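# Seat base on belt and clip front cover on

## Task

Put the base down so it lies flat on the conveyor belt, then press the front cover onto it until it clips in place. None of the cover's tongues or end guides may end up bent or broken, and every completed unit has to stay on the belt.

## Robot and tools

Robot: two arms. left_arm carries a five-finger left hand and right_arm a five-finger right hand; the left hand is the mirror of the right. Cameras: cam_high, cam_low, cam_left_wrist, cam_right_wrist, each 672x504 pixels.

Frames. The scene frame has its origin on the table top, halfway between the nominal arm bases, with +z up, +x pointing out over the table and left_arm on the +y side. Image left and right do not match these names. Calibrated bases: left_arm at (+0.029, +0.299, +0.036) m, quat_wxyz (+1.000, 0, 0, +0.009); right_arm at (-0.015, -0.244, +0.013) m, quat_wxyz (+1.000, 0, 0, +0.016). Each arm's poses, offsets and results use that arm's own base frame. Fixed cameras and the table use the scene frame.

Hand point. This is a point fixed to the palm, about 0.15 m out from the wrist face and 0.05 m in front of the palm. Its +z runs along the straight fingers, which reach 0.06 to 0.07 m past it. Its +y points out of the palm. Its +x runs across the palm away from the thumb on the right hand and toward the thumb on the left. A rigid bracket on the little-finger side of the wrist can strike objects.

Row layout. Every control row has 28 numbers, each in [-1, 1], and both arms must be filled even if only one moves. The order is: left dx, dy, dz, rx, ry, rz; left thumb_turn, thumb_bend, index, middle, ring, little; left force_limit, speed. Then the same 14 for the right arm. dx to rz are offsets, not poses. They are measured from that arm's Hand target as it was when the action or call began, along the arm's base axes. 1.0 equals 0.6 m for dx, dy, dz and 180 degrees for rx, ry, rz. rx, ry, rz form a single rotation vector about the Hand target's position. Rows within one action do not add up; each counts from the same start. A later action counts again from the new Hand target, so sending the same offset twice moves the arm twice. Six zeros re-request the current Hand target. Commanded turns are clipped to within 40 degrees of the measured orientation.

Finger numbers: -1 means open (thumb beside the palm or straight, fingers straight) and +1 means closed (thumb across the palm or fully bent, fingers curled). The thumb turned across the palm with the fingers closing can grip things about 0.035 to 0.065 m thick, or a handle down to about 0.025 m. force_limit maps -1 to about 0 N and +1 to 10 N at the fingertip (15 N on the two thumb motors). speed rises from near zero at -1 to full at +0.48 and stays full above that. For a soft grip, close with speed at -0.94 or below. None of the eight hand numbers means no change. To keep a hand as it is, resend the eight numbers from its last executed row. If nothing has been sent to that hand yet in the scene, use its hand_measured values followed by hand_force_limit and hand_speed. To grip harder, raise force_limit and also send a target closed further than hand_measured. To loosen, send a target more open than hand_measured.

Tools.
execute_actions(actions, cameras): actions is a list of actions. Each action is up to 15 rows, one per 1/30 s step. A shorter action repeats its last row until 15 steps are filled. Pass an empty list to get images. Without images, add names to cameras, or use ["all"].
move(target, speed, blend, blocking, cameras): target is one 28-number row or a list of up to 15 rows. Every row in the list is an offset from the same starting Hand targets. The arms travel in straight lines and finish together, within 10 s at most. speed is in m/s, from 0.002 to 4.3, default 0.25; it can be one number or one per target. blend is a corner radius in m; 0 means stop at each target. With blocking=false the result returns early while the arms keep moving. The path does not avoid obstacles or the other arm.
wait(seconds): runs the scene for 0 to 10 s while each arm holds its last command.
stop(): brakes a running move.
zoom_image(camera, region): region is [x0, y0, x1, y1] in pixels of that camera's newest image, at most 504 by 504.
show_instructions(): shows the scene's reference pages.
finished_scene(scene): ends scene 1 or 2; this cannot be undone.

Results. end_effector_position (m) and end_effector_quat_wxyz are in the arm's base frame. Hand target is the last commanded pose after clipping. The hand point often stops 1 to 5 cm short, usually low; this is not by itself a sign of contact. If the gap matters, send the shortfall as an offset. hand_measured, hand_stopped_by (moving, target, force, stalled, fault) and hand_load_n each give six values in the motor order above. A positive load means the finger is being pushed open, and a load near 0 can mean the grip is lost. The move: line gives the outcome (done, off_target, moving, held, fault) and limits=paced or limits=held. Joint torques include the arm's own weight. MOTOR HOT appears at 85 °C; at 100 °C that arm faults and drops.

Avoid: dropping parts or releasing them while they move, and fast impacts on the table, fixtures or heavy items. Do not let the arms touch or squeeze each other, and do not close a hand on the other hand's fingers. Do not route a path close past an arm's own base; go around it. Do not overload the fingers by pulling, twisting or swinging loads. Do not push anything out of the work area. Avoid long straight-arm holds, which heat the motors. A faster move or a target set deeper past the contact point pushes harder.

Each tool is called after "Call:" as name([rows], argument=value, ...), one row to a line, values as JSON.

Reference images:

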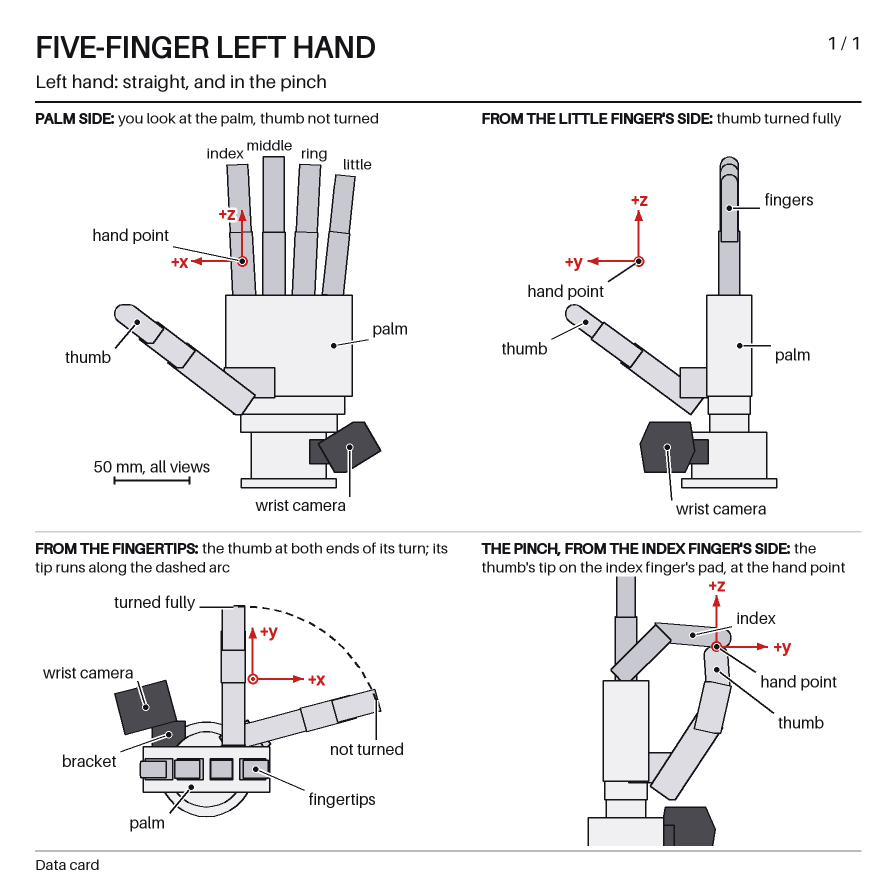

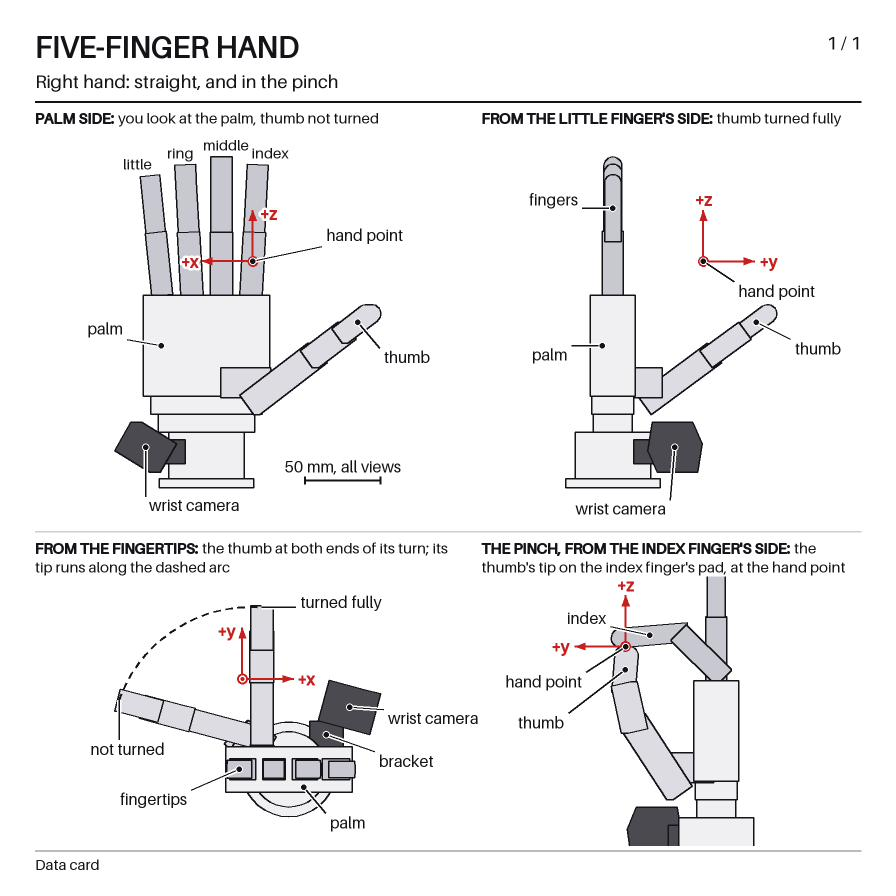

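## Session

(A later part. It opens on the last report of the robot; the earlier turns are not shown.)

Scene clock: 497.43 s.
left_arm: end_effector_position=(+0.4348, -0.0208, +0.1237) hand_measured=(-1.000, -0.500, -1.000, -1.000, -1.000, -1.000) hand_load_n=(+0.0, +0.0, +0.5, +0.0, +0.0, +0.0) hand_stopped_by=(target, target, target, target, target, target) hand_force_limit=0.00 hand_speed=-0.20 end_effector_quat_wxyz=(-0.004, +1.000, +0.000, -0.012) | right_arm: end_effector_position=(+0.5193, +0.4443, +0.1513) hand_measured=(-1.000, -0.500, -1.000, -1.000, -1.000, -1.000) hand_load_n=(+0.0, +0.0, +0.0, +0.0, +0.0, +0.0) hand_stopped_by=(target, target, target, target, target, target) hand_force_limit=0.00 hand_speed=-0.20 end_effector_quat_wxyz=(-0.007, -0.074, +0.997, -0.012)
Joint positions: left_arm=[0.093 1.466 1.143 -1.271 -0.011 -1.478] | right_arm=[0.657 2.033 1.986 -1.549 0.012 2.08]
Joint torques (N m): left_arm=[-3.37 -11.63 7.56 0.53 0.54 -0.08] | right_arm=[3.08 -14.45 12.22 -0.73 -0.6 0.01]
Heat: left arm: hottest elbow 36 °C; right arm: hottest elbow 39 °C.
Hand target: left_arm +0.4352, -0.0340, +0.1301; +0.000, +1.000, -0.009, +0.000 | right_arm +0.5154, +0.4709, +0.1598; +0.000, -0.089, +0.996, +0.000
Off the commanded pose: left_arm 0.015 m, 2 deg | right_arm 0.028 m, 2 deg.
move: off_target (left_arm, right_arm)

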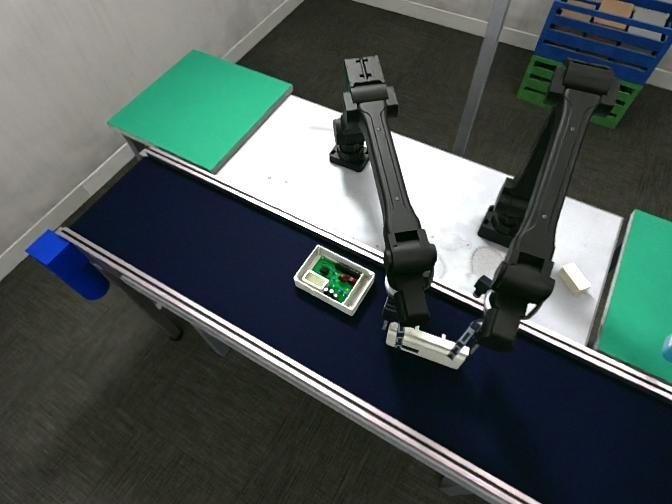

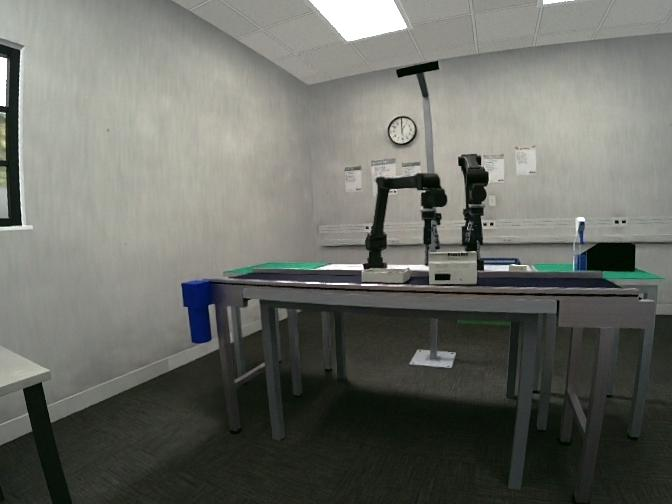

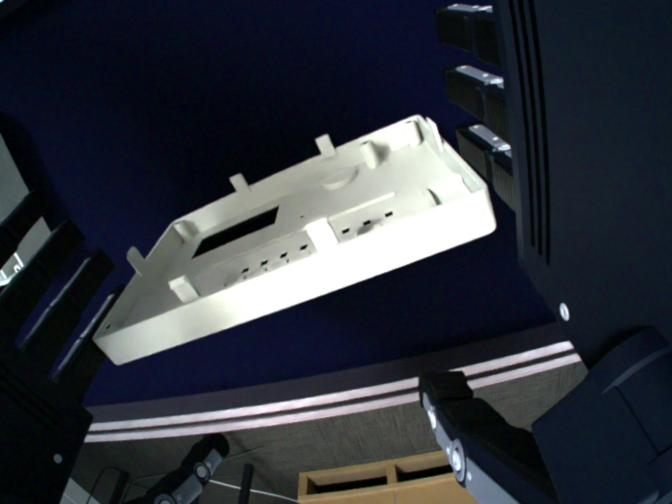

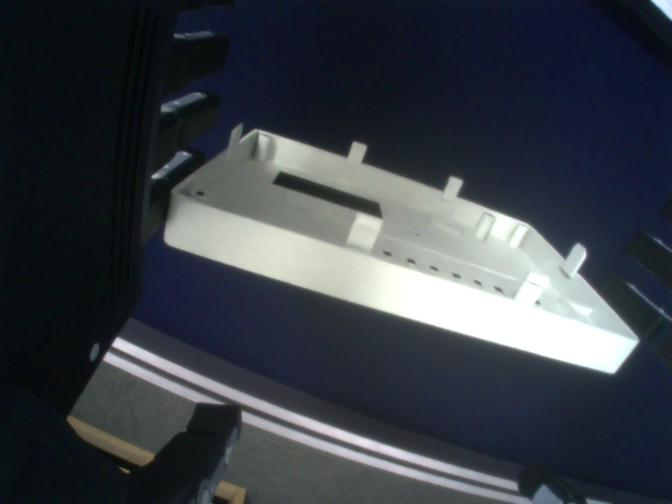

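Call:
move([
  [0.0, 0.05, 0.0, 0, 0, 0, -1, -0.5, -1, -1, -1, -1, 0, -0.2, 0.007, -0.075, 0, 0, 0, 0, -1, -0.5, -1, -1, -1, -1, 0, -0.2],
  [-0.04, 0.05, 0.0, 0, 0, 0, -1, -0.5, -1, -1, -1, -1, 0, -0.2, -0.035, -0.075, 0, 0, 0, 0, -1, -0.5, -1, -1, -1, -1, 0, -0.2],
], speed=0.06, cameras=["cam_high", "cam_left_wrist", "cam_right_wrist"])

Call:
zoom_image(camera="cam_high", region=[370, 290, 490, 410])

Scene clock: 504.00 s.
left_arm: end_effector_position=(+0.4112, -0.0078, +0.1250) hand_measured=(-1.000, -0.500, -1.000, -1.000, -1.000, -1.000) hand_load_n=(+0.0, +0.0, +0.0, +0.0, +0.0, +0.0) hand_stopped_by=(target, target, target, target, target, target) hand_force_limit=0.00 hand_speed=-0.20 end_effector_quat_wxyz=(+0.000, +1.000, -0.007, -0.011) | right_arm: end_effector_position=(+0.4973, +0.4177, +0.1525) hand_measured=(-1.000, -0.500, -1.000, -1.000, -1.000, -1.000) hand_load_n=(+0.0, +0.0, -0.5, -0.5, +0.0, +0.0) hand_stopped_by=(target, target, target, target, target, target) hand_force_limit=0.00 hand_speed=-0.20 end_effector_quat_wxyz=(-0.009, -0.087, +0.996, -0.007)
Joint positions: left_arm=[0.137 1.411 1.087 -1.269 -0.003 -1.42] | right_arm=[0.638 1.934 1.834 -1.493 0.002 2.034]
Joint torques (N m): left_arm=[-0.91 -10.7 7.75 0.49 0.2 0.13] | right_arm=[1.85 -15.38 7.75 -0.08 -0.18 0.09]
Heat: left arm: hottest elbow 36 °C; right arm: hottest elbow 40 °C.
Hand target: left_arm +0.4112, -0.0040, +0.1300; +0.000, +1.000, -0.008, +0.000 | right_arm +0.4943, +0.4259, +0.1598; +0.000, -0.089, +0.996, +0.000
Off the commanded pose: left_arm 0.006 m, 1 deg | right_arm 0.011 m, 1 deg.
move: off_target (right_arm)
Images, in order (width x height): cam_high 672x504, cam_left_wrist 672x504, cam_right_wrist 672x504.

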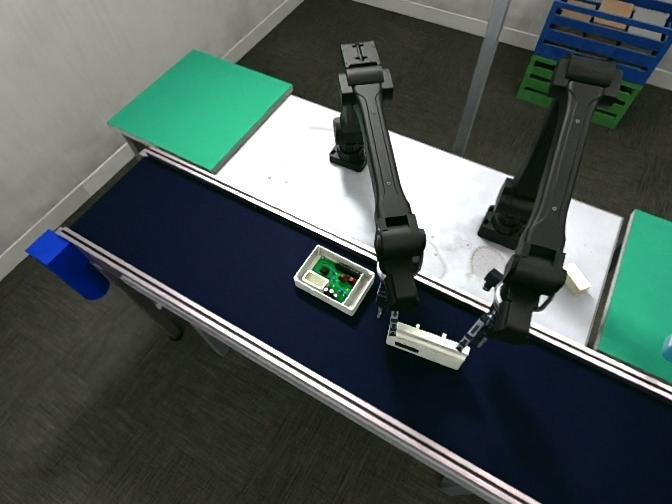

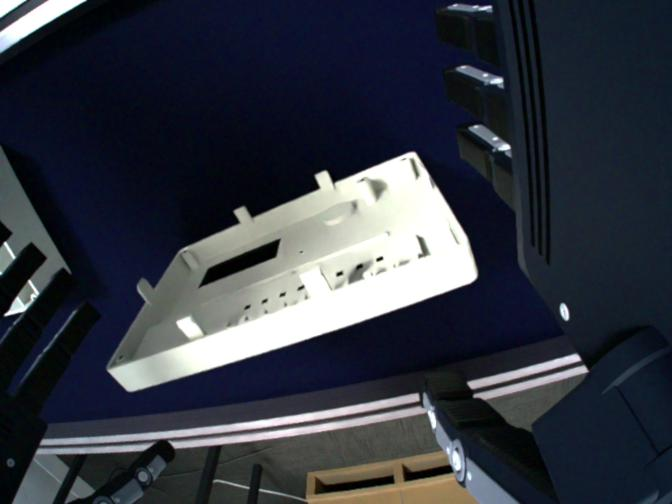

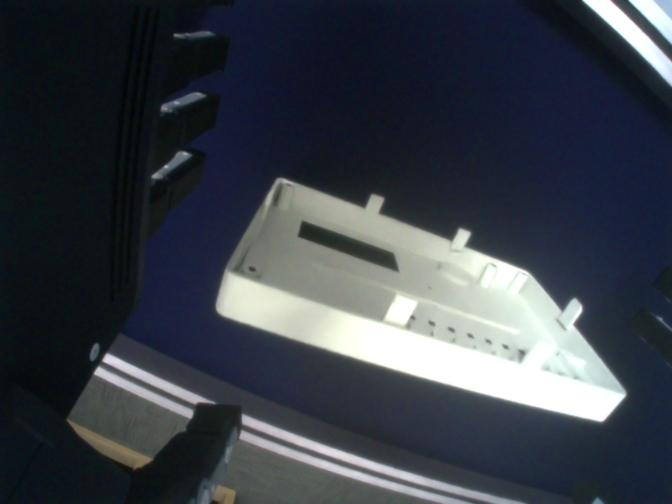

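Scaled by 4.200 from the camera's 672x504 image, which has a finer 960x720 frame.

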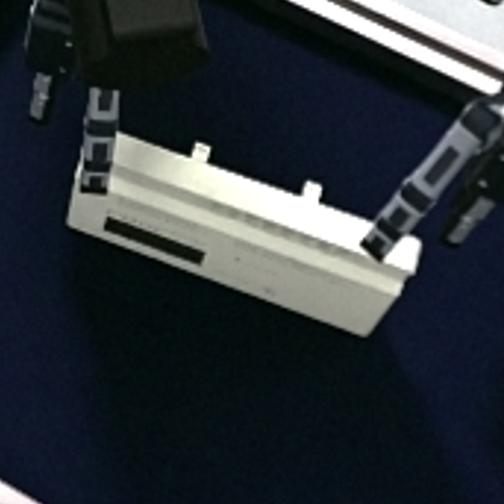

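Call:
move([
  [0.0, -0.05, 0.0, 0, 0, 0, -1, -0.5, -1, -1, -1, -1, 0, -0.2, 0.0, 0.075, 0, 0, 0, 0, -1, -0.5, -1, -1, -1, -1, 0, -0.2],
], speed=0.06, cameras=["cam_high", "cam_left_wrist", "cam_right_wrist"])

Call:
zoom_image(camera="cam_high", region=[370, 290, 490, 410])

Scene clock: 508.17 s.
left_arm: end_effector_position=(+0.4099, -0.0299, +0.1243) hand_measured=(-1.000, -0.500, -1.000, -1.000, -1.000, -1.000) hand_load_n=(+0.0, +0.0, +0.0, +0.0, +0.0, -0.5) hand_stopped_by=(target, target, target, target, target, target) hand_force_limit=0.00 hand_speed=-0.20 end_effector_quat_wxyz=(+0.000, +1.000, -0.011, -0.012) | right_arm: end_effector_position=(+0.4907, +0.4585, +0.1510) hand_measured=(-1.000, -0.500, -1.000, -1.000, -1.000, -1.000) hand_load_n=(+0.0, +0.0, +0.0, +0.0, +0.0, +0.0) hand_stopped_by=(target, target, target, target, target, target) hand_force_limit=0.00 hand_speed=-0.20 end_effector_quat_wxyz=(-0.007, -0.092, +0.996, -0.004)
Joint positions: left_arm=[0.082 1.404 1.079 -1.268 -0.001 -1.466] | right_arm=[0.696 1.99 1.914 -1.512 -0.001 2.082]
Joint torques (N m): left_arm=[-2.32 -10.75 7.72 0.47 0.16 -0.22] | right_arm=[1.61 -14.33 11.81 -1.01 -0.16 0.1]
Heat: left arm: hottest elbow 35 °C; right arm: hottest elbow 40 °C.
Hand target: left_arm +0.4114, -0.0340, +0.1301; +0.000, +1.000, -0.008, +0.000 | right_arm +0.4943, +0.4709, +0.1597; +0.000, -0.089, +0.996, +0.000
Off the commanded pose: left_arm 0.007 m, 1 deg | right_arm 0.016 m, 1 deg.
joint sent to its limit (right arm) — joint 6 (wrist roll), upper limit. The joint targets still meet the commanded pose.
move: off_target (right_arm)
Images, in order (width x height): cam_high 672x504, cam_left_wrist 672x504, cam_right_wrist 672x504.

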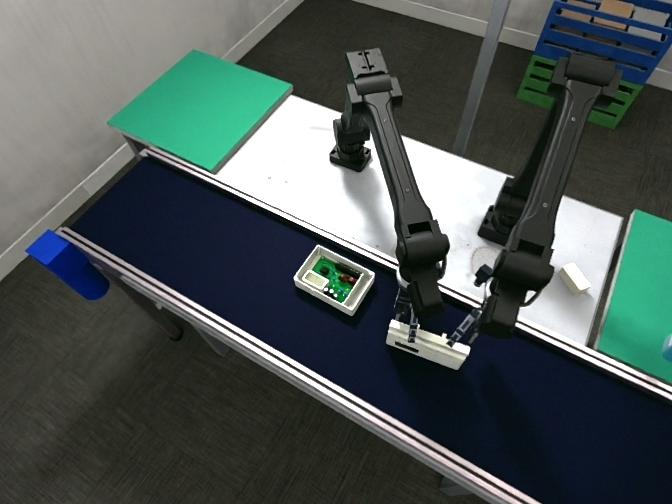

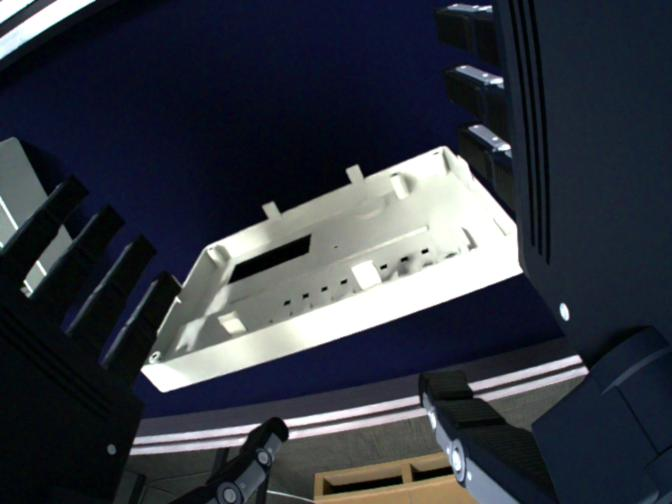

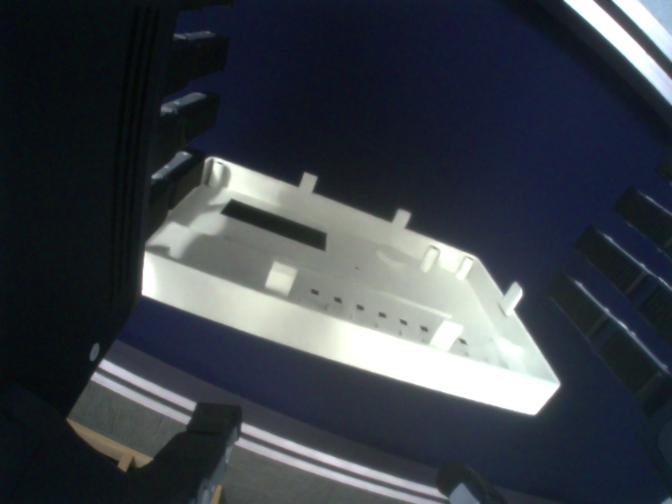

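Scaled by 4.200 from the camera's 672x504 image, which has a finer 960x720 frame.

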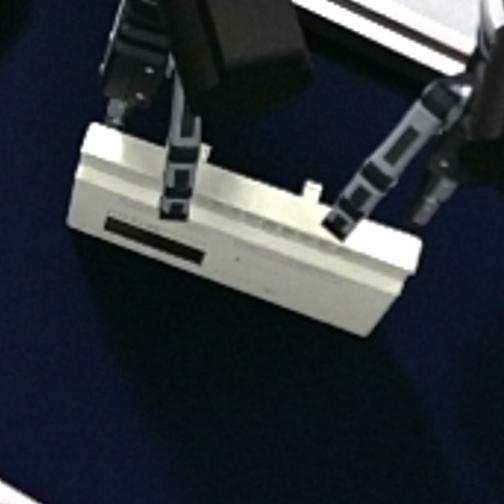

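Call:
move([
  [0.022, 0.0, 0.0, 0, 0, 0, -1, -0.5, -1, -1, -1, -1, 0, -0.2, 0.038, 0.0, 0, 0, 0, 0, -1, -0.5, -1, -1, -1, -1, 0, -0.2],
], speed=0.06, cameras=["cam_high", "cam_left_wrist", "cam_right_wrist"])

Call:
zoom_image(camera="cam_high", region=[370, 290, 490, 410])

Scene clock: 512.37 s.
left_arm: end_effector_position=(+0.4101, -0.0303, +0.1221) hand_measured=(-1.000, -0.500, -1.000, -1.000, -1.000, -1.000) hand_load_n=(+0.0, +0.0, +0.0, +0.0, +0.0, +0.0) hand_stopped_by=(target, target, target, target, target, target) hand_force_limit=0.00 hand_speed=-0.20 end_effector_quat_wxyz=(+0.001, +1.000, -0.011, -0.014) | right_arm: end_effector_position=(+0.5044, +0.4699, +0.1511) hand_measured=(-1.000, -0.500, -1.000, -1.000, -1.000, -1.000) hand_load_n=(+0.0, +0.0, +0.0, +0.0, +0.0, +0.0) hand_stopped_by=(target, target, target, target, target, target) hand_force_limit=0.00 hand_speed=-0.20 end_effector_quat_wxyz=(-0.007, -0.092, +0.996, -0.004)
Joint positions: left_arm=[0.08 1.41 1.079 -1.268 -0.001 -1.469] | right_arm=[0.696 2.045 2.002 -1.546 -0.001 2.082]
Joint torques (N m): left_arm=[-2.37 -8.94 10.67 0.46 0.17 -0.21] | right_arm=[-0.09 -14.8 11.85 -1.06 -0.04 -0.04]
Heat: left arm: hottest elbow 36 °C; right arm: hottest elbow 40 °C.
Hand target: left_arm +0.4246, -0.0341, +0.1301; +0.000, +1.000, -0.009, +0.000 | right_arm +0.5171, +0.4709, +0.1598; +0.000, -0.089, +0.996, +0.000
Off the commanded pose: left_arm 0.017 m, 2 deg | right_arm 0.015 m, 1 deg.
move: off_target (left_arm, right_arm)
Images, in order (width x height): cam_high 672x504, cam_left_wrist 672x504, cam_right_wrist 672x504.

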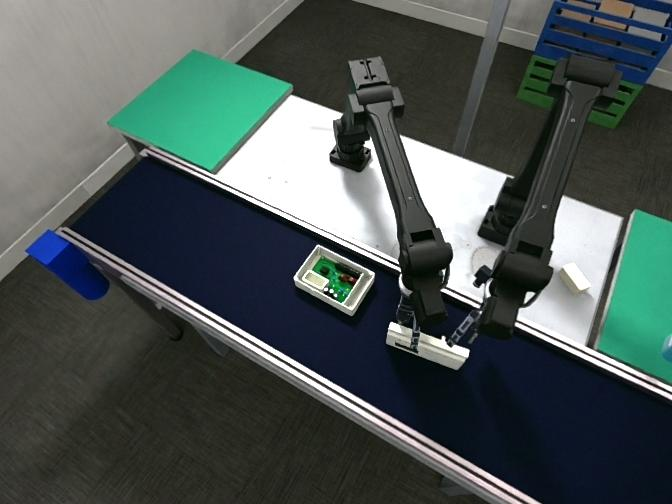

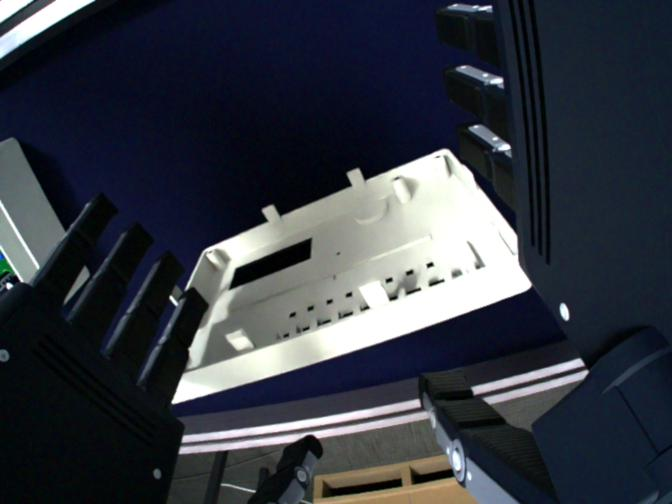

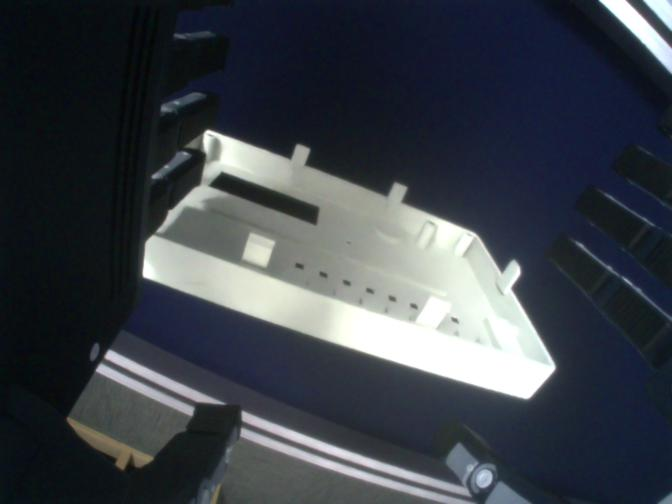

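Scaled by 4.200 from the camera's 672x504 image, which has a finer 960x720 frame.

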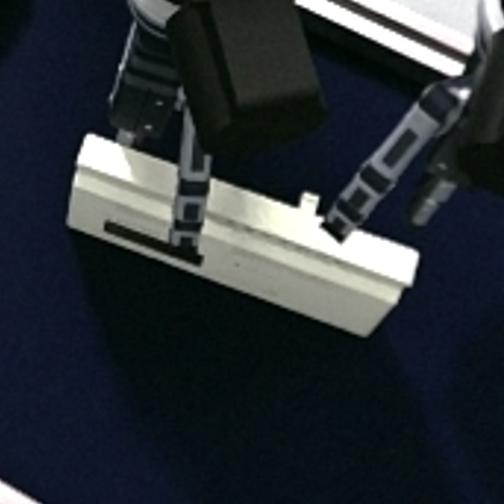

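Call:
move([
  [-0.024, 0.0, 0.0, 0, 0, 0, -1, -0.5, -1, -1, -1, -1, 0, -0.2, -0.045, 0.0, 0, 0, 0, 0, -1, -0.5, -1, -1, -1, -1, 0, -0.2],
], speed=0.05, cameras=["cam_high", "cam_left_wrist", "cam_right_wrist", "cam_low"])

Call:
zoom_image(camera="cam_high", region=[370, 290, 490, 410])

Scene clock: 516.27 s.
left_arm: end_effector_position=(+0.4101, -0.0303, +0.1261) hand_measured=(-1.000, -0.500, -1.000, -1.000, -1.000, -1.000) hand_load_n=(+0.0, +0.0, +0.0, +0.0, +0.0, +0.0) hand_stopped_by=(target, target, target, target, target, target) hand_force_limit=0.00 hand_speed=-0.20 end_effector_quat_wxyz=(+0.000, +1.000, -0.011, -0.009) | right_arm: end_effector_position=(+0.4948, +0.4620, +0.1517) hand_measured=(-1.000, -0.500, -1.000, -1.000, -1.000, -1.000) hand_load_n=(+0.0, +0.0, +0.0, +0.0, +0.0, +0.0) hand_stopped_by=(target, target, target, target, target, target) hand_force_limit=0.00 hand_speed=-0.20 end_effector_quat_wxyz=(-0.010, -0.092, +0.996, -0.006)
Joint positions: left_arm=[0.08 1.4 1.079 -1.268 -0.001 -1.469] | right_arm=[0.696 2.011 1.951 -1.534 -0.002 2.082]
Joint torques (N m): left_arm=[-2.26 -10.7 7.46 0.5 0.16 -0.17] | right_arm=[1.85 -16.38 7.72 -0.08 -0.19 0.1]
Heat: left arm: hottest elbow 36 °C; right arm: hottest elbow 41 °C.
Hand target: left_arm +0.4102, -0.0341, +0.1301; +0.000, +1.000, -0.009, +0.000 | right_arm +0.4901, +0.4710, +0.1599; +0.000, -0.089, +0.996, +0.000
Off the commanded pose: left_arm 0.006 m, 1 deg | right_arm 0.013 m, 1 deg.
joint sent to its limit (right arm) — joint 6 (wrist roll), upper limit. The joint targets still meet the commanded pose.
move: off_target (right_arm)

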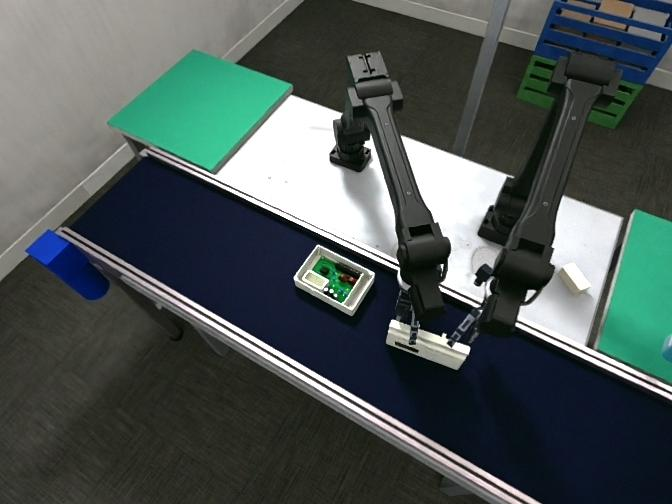

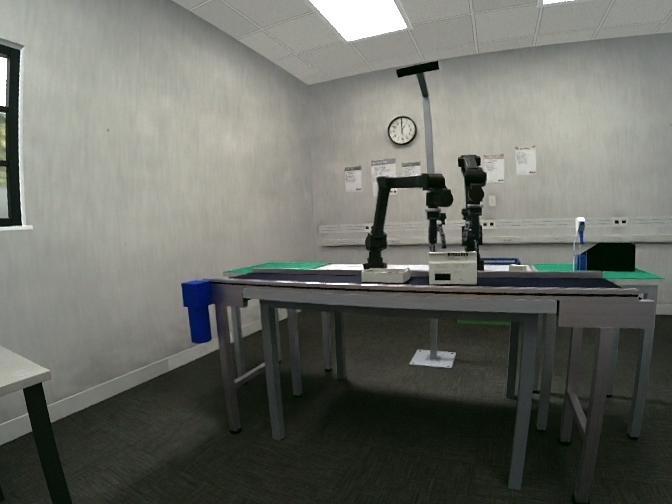

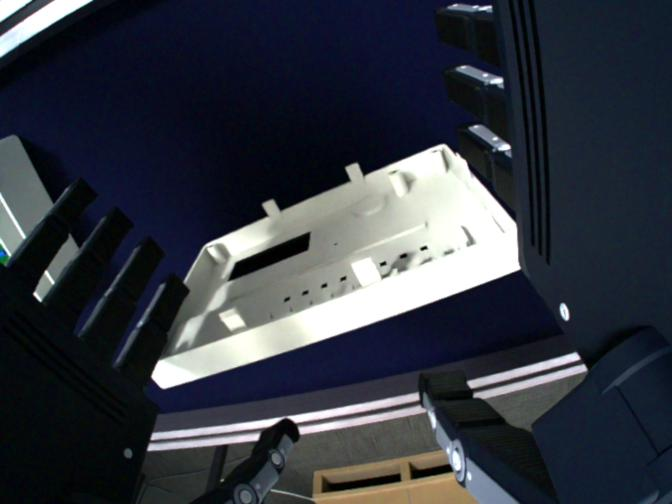

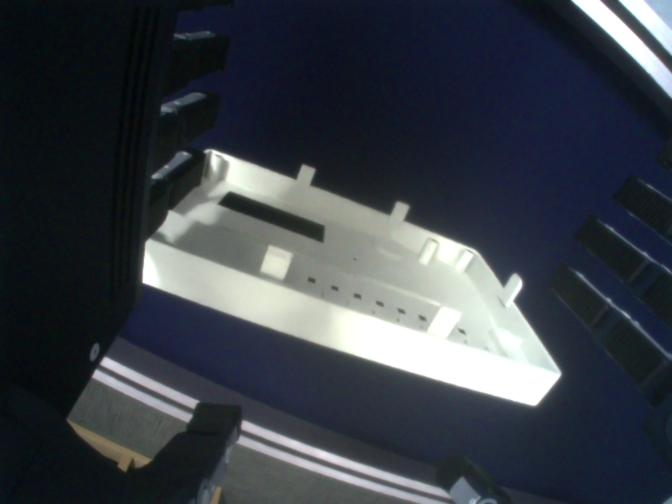

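Scaled by 4.200 from the camera's 672x504 image, which has a finer 960x720 frame.

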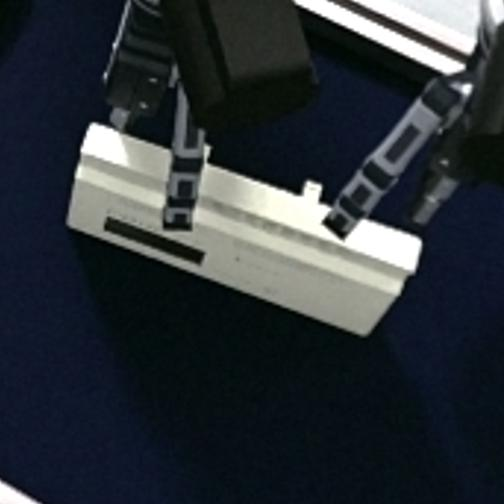

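Call:
move([
  [0.018, 0.0, -0.065, 0, 0, 0, -1, -0.5, -1, -1, -1, -1, 0, -0.2, 0.005, -0.005, -0.055, 0, 0, 0, -1, -0.5, -1, -1, -1, -1, 0, -0.2],
], speed=0.05, cameras=["cam_high", "cam_left_wrist", "cam_right_wrist", "cam_low"])

Call:
zoom_image(camera="cam_high", region=[370, 290, 490, 410])

Call:
zoom_image(camera="cam_low", region=[400, 240, 500, 300])

Scene clock: 520.97 s.
left_arm: end_effector_position=(+0.4188, -0.0296, +0.0944) hand_measured=(-1.000, -0.500, -1.000, -1.000, -1.000, -1.000) hand_load_n=(+0.0, +0.0, +0.0, +0.0, +0.0, +0.0) hand_stopped_by=(target, target, target, target, target, target) hand_force_limit=0.00 hand_speed=-0.20 end_effector_quat_wxyz=(-0.001, +1.000, -0.011, -0.001) | right_arm: end_effector_position=(+0.4947, +0.4619, +0.1250) hand_measured=(-1.000, -0.500, -1.000, -1.000, -1.000, -1.000) hand_load_n=(+0.0, +0.0, +0.0, +0.0, +0.0, +0.0) hand_stopped_by=(target, target, target, target, target, target) hand_force_limit=0.00 hand_speed=-0.20 end_effector_quat_wxyz=(-0.006, -0.092, +0.996, -0.003)
Joint positions: left_arm=[0.08 1.442 1.032 -1.163 -0.001 -1.469] | right_arm=[0.696 2.011 1.879 -1.452 -0.002 2.082]
Joint torques (N m): left_arm=[-2.49 -9.11 7.62 0.59 0.15 -0.2] | right_arm=[1.55 -15.68 7.71 -0.17 -0.11 0.1]
Heat: left arm: hottest elbow 36 °C; right arm: hottest elbow 40 °C.
Hand target: left_arm +0.4209, -0.0341, +0.0911; +0.000, +1.000, -0.009, +0.000 | right_arm +0.4932, +0.4680, +0.1267; +0.000, -0.089, +0.996, +0.000
Off the commanded pose: left_arm 0.006 m, 0 deg | right_arm 0.007 m, 1 deg.
joint sent to its limit (right arm) — joint 6 (wrist roll), upper limit. The joint targets still meet the commanded pose.
move: done

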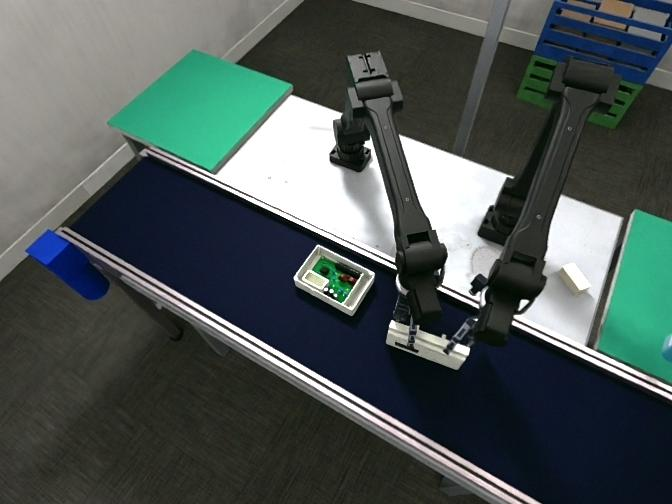

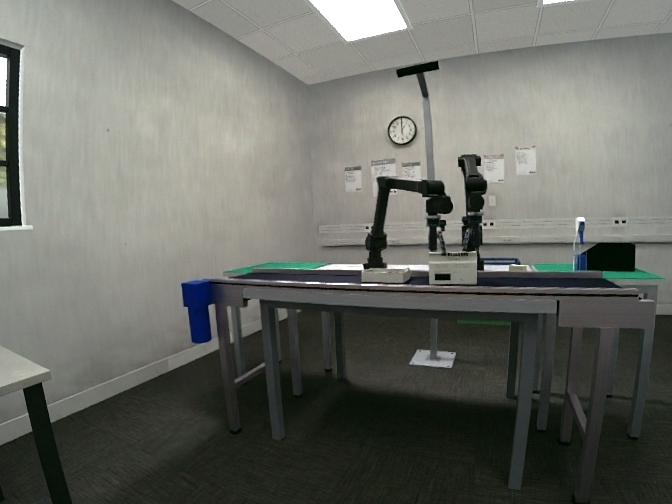

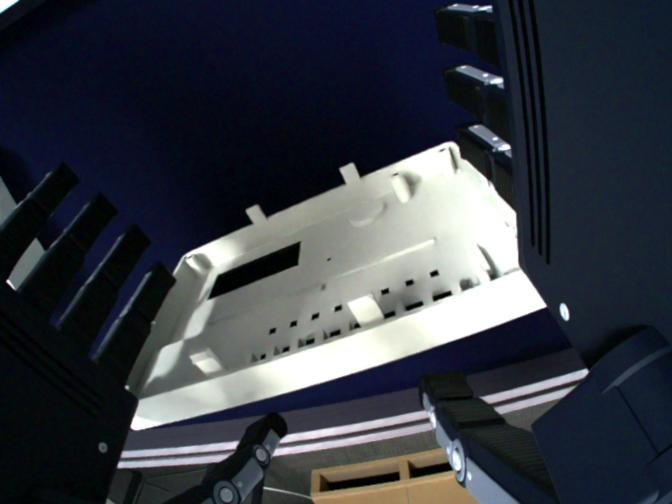

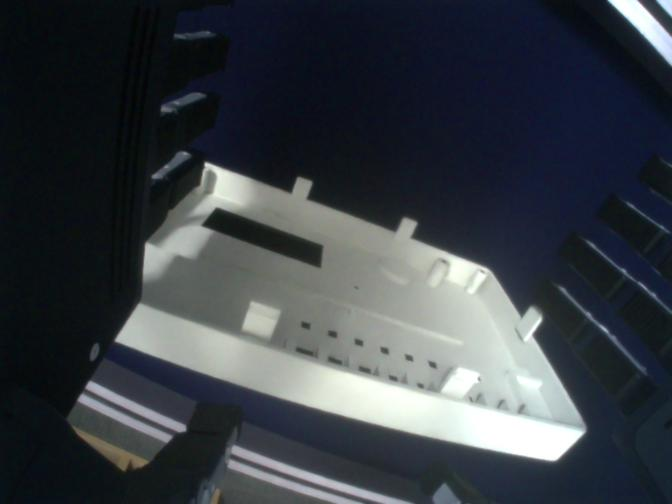

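Scaled by 4.200 from the camera's 672x504 image, which has a finer 960x720 frame.

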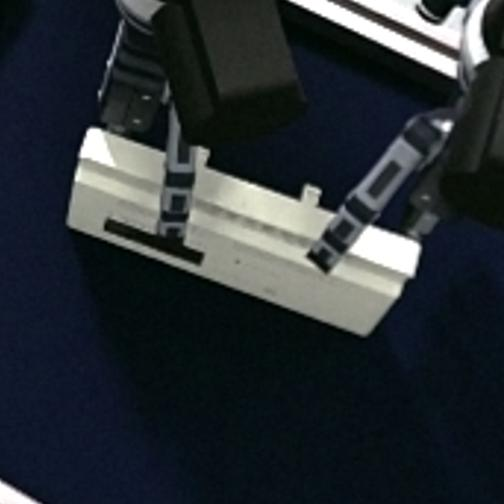

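Scaled by 5.040 from the camera's 672x504 image, which has a finer 960x720 frame.

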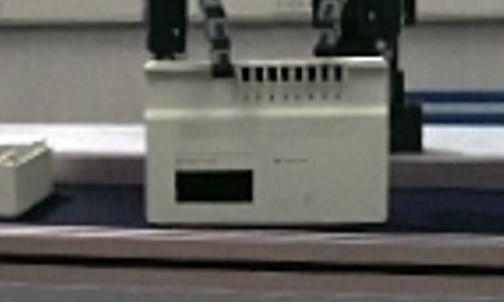

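Call:
execute_actions(actions=[])

Scene clock: 532.53 s.
left_arm: end_effector_position=(+0.4188, -0.0296, +0.0944) hand_measured=(-1.000, -0.500, -1.000, -1.000, -1.000, -1.000) hand_load_n=(+0.0, +0.0, +0.0, +0.0, +0.0, +0.0) hand_stopped_by=(target, target, target, target, target, target) hand_force_limit=0.00 hand_speed=-0.20 end_effector_quat_wxyz=(-0.001, +1.000, -0.011, -0.001) | right_arm: end_effector_position=(+0.4947, +0.4619, +0.1250) hand_measured=(-1.000, -0.500, -1.000, -1.000, -1.000, -1.000) hand_load_n=(+0.0, +0.0, +0.0, +0.0, +0.0, +0.0) hand_stopped_by=(target, target, target, target, target, target) hand_force_limit=0.00 hand_speed=-0.20 end_effector_quat_wxyz=(-0.006, -0.092, +0.996, -0.003)
Joint positions: left_arm=[0.08 1.442 1.032 -1.163 -0.001 -1.469] | right_arm=[0.696 2.011 1.879 -1.452 -0.002 2.082]
Joint velocities: within noise
Joint torques (N m): left_arm=[-2.37 -9.11 7.64 0.59 0.15 -0.2] | right_arm=[1.49 -15.56 7.66 -0.05 -0.1 0.1]
Motor temperatures (°C): left_arm=[23 26 36 21 20 20] | right_arm=[25 30 40 20 21 20]
Heat: left arm: hottest elbow 36 °C; right arm: hottest elbow 40 °C.
Hand target: left_arm +0.4209, -0.0341, +0.0911; +0.000, +1.000, -0.009, +0.000 | right_arm +0.4932, +0.4680, +0.1267; +0.000, -0.089, +0.996, +0.000
Off the commanded pose: left_arm 0.006 m, 0 deg | right_arm 0.007 m, 1 deg.

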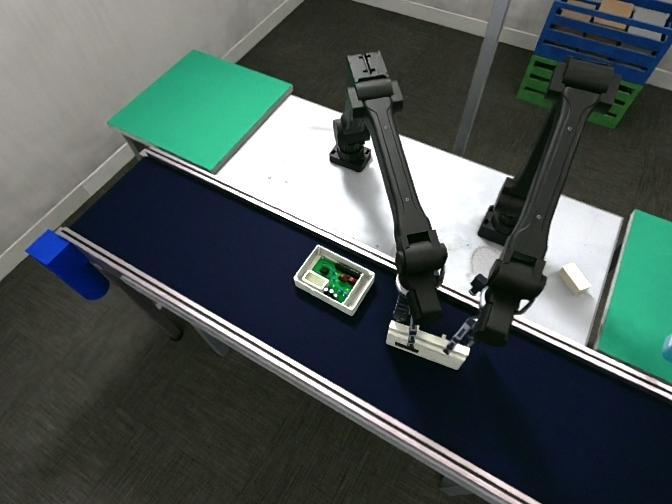

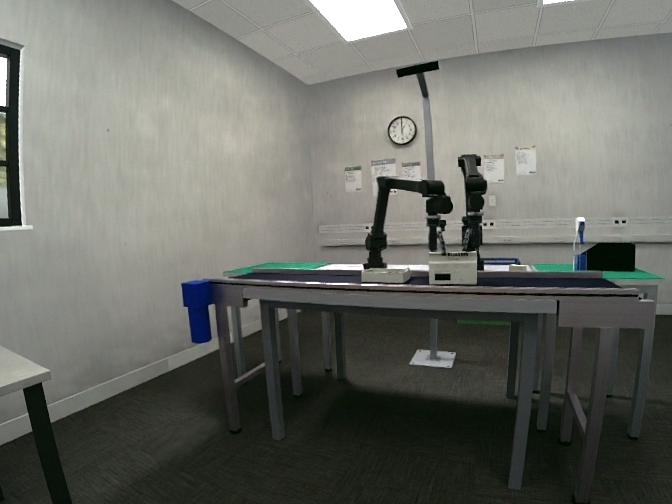

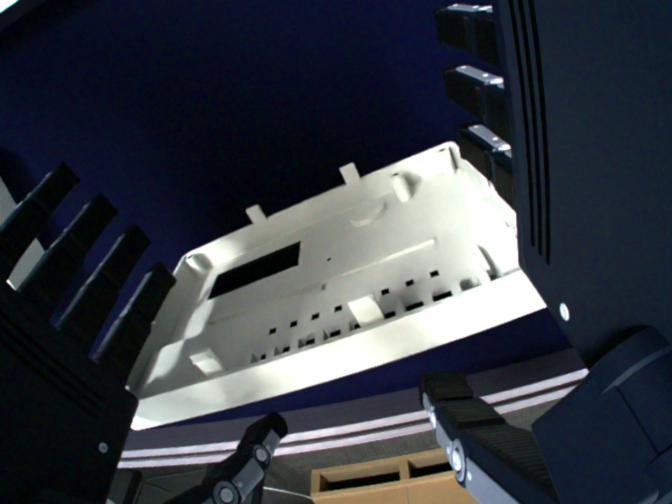

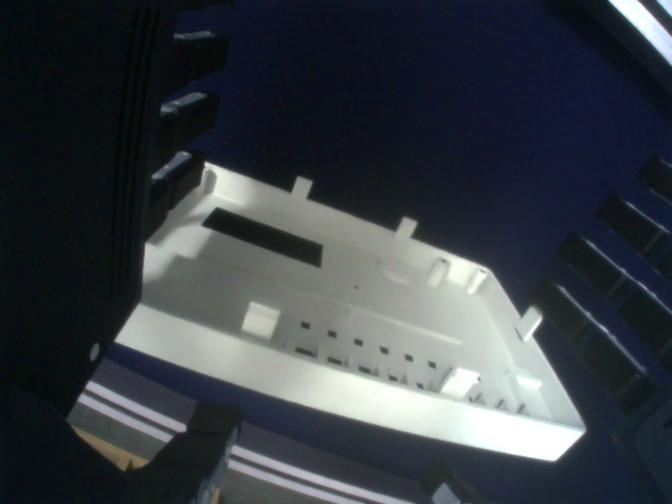

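Call:
move(target=[0,0,-0.0333,0,0,0,-1,-0.5,-1,-1,-1,-1,-1,-0.2,0,0.0167,-0.0333,0,0,0,-1,-0.5,-1,-1,-1,-1,-1,-0.2], speed=0.05, cameras=["cam_low","cam_left_wrist","cam_right_wrist"])

Call:
zoom_image(camera="cam_low", region=[400, 200, 500, 300])

Scene clock: 545.83 s.
left_arm: end_effector_position=(+0.4195, -0.0296, +0.0749) hand_measured=(-1.000, -0.500, -1.000, -1.000, -1.000, -1.000) hand_load_n=(+0.0, +0.0, +0.0, -0.5, +0.0, +0.0) hand_stopped_by=(target, target, target, target, target, target) hand_force_limit=-1.00 hand_speed=-0.20 end_effector_quat_wxyz=(-0.001, +1.000, -0.011, +0.000) | right_arm: end_effector_position=(+0.4975, +0.4686, +0.1188) hand_measured=(-1.000, -0.500, -1.000, -1.000, -1.000, -1.000) hand_load_n=(+0.0, +0.0, +0.0, +0.0, +0.0, +0.0) hand_stopped_by=(target, target, target, target, target, target) hand_force_limit=-1.00 hand_speed=-0.20 end_effector_quat_wxyz=(+0.002, -0.094, +0.996, +0.003)
Joint positions: left_arm=[0.08 1.466 1.001 -1.106 -0.001 -1.469] | right_arm=[0.701 2.017 1.869 -1.417 -0.003 2.082]
Joint torques (N m): left_arm=[-2.37 -9.23 7.41 0.59 0.15 -0.2] | right_arm=[1.96 -14.45 7.73 -0.02 -0.17 0.08]
Heat: left arm: hottest elbow 35 °C; right arm: hottest elbow 40 °C.
Hand target: left_arm +0.4209, -0.0341, +0.0711; +0.000, +1.000, -0.009, +0.000 | right_arm +0.4930, +0.4780, +0.1068; +0.000, -0.089, +0.996, +0.000
Off the commanded pose: left_arm 0.006 m, 0 deg | right_arm 0.016 m, 1 deg.
joint sent to its limit (right arm) — joint 6 (wrist roll), upper limit. The joint targets still meet the commanded pose.
move: off_target (right_arm)
Images, in order (width x height): cam_low 672x504, cam_left_wrist 672x504, cam_right_wrist 672x504.

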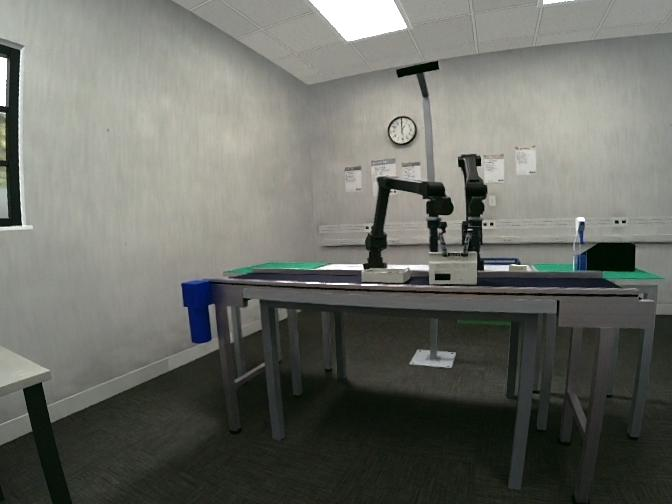

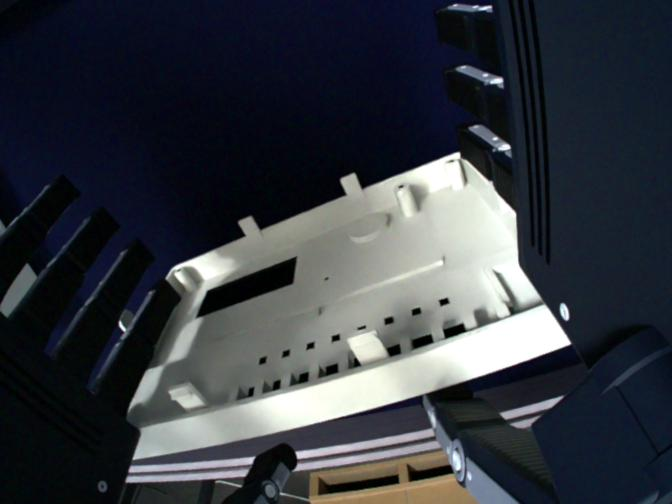

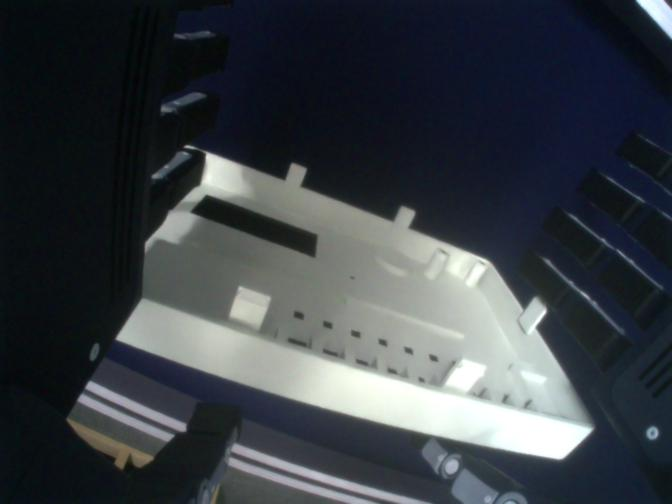

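Scaled by 5.040 from the camera's 672x504 image, which has a finer 960x720 frame.

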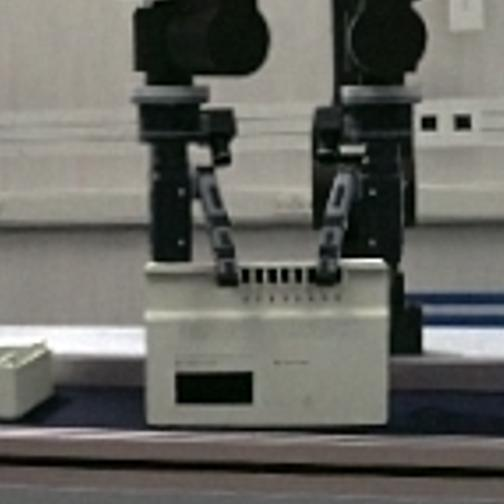

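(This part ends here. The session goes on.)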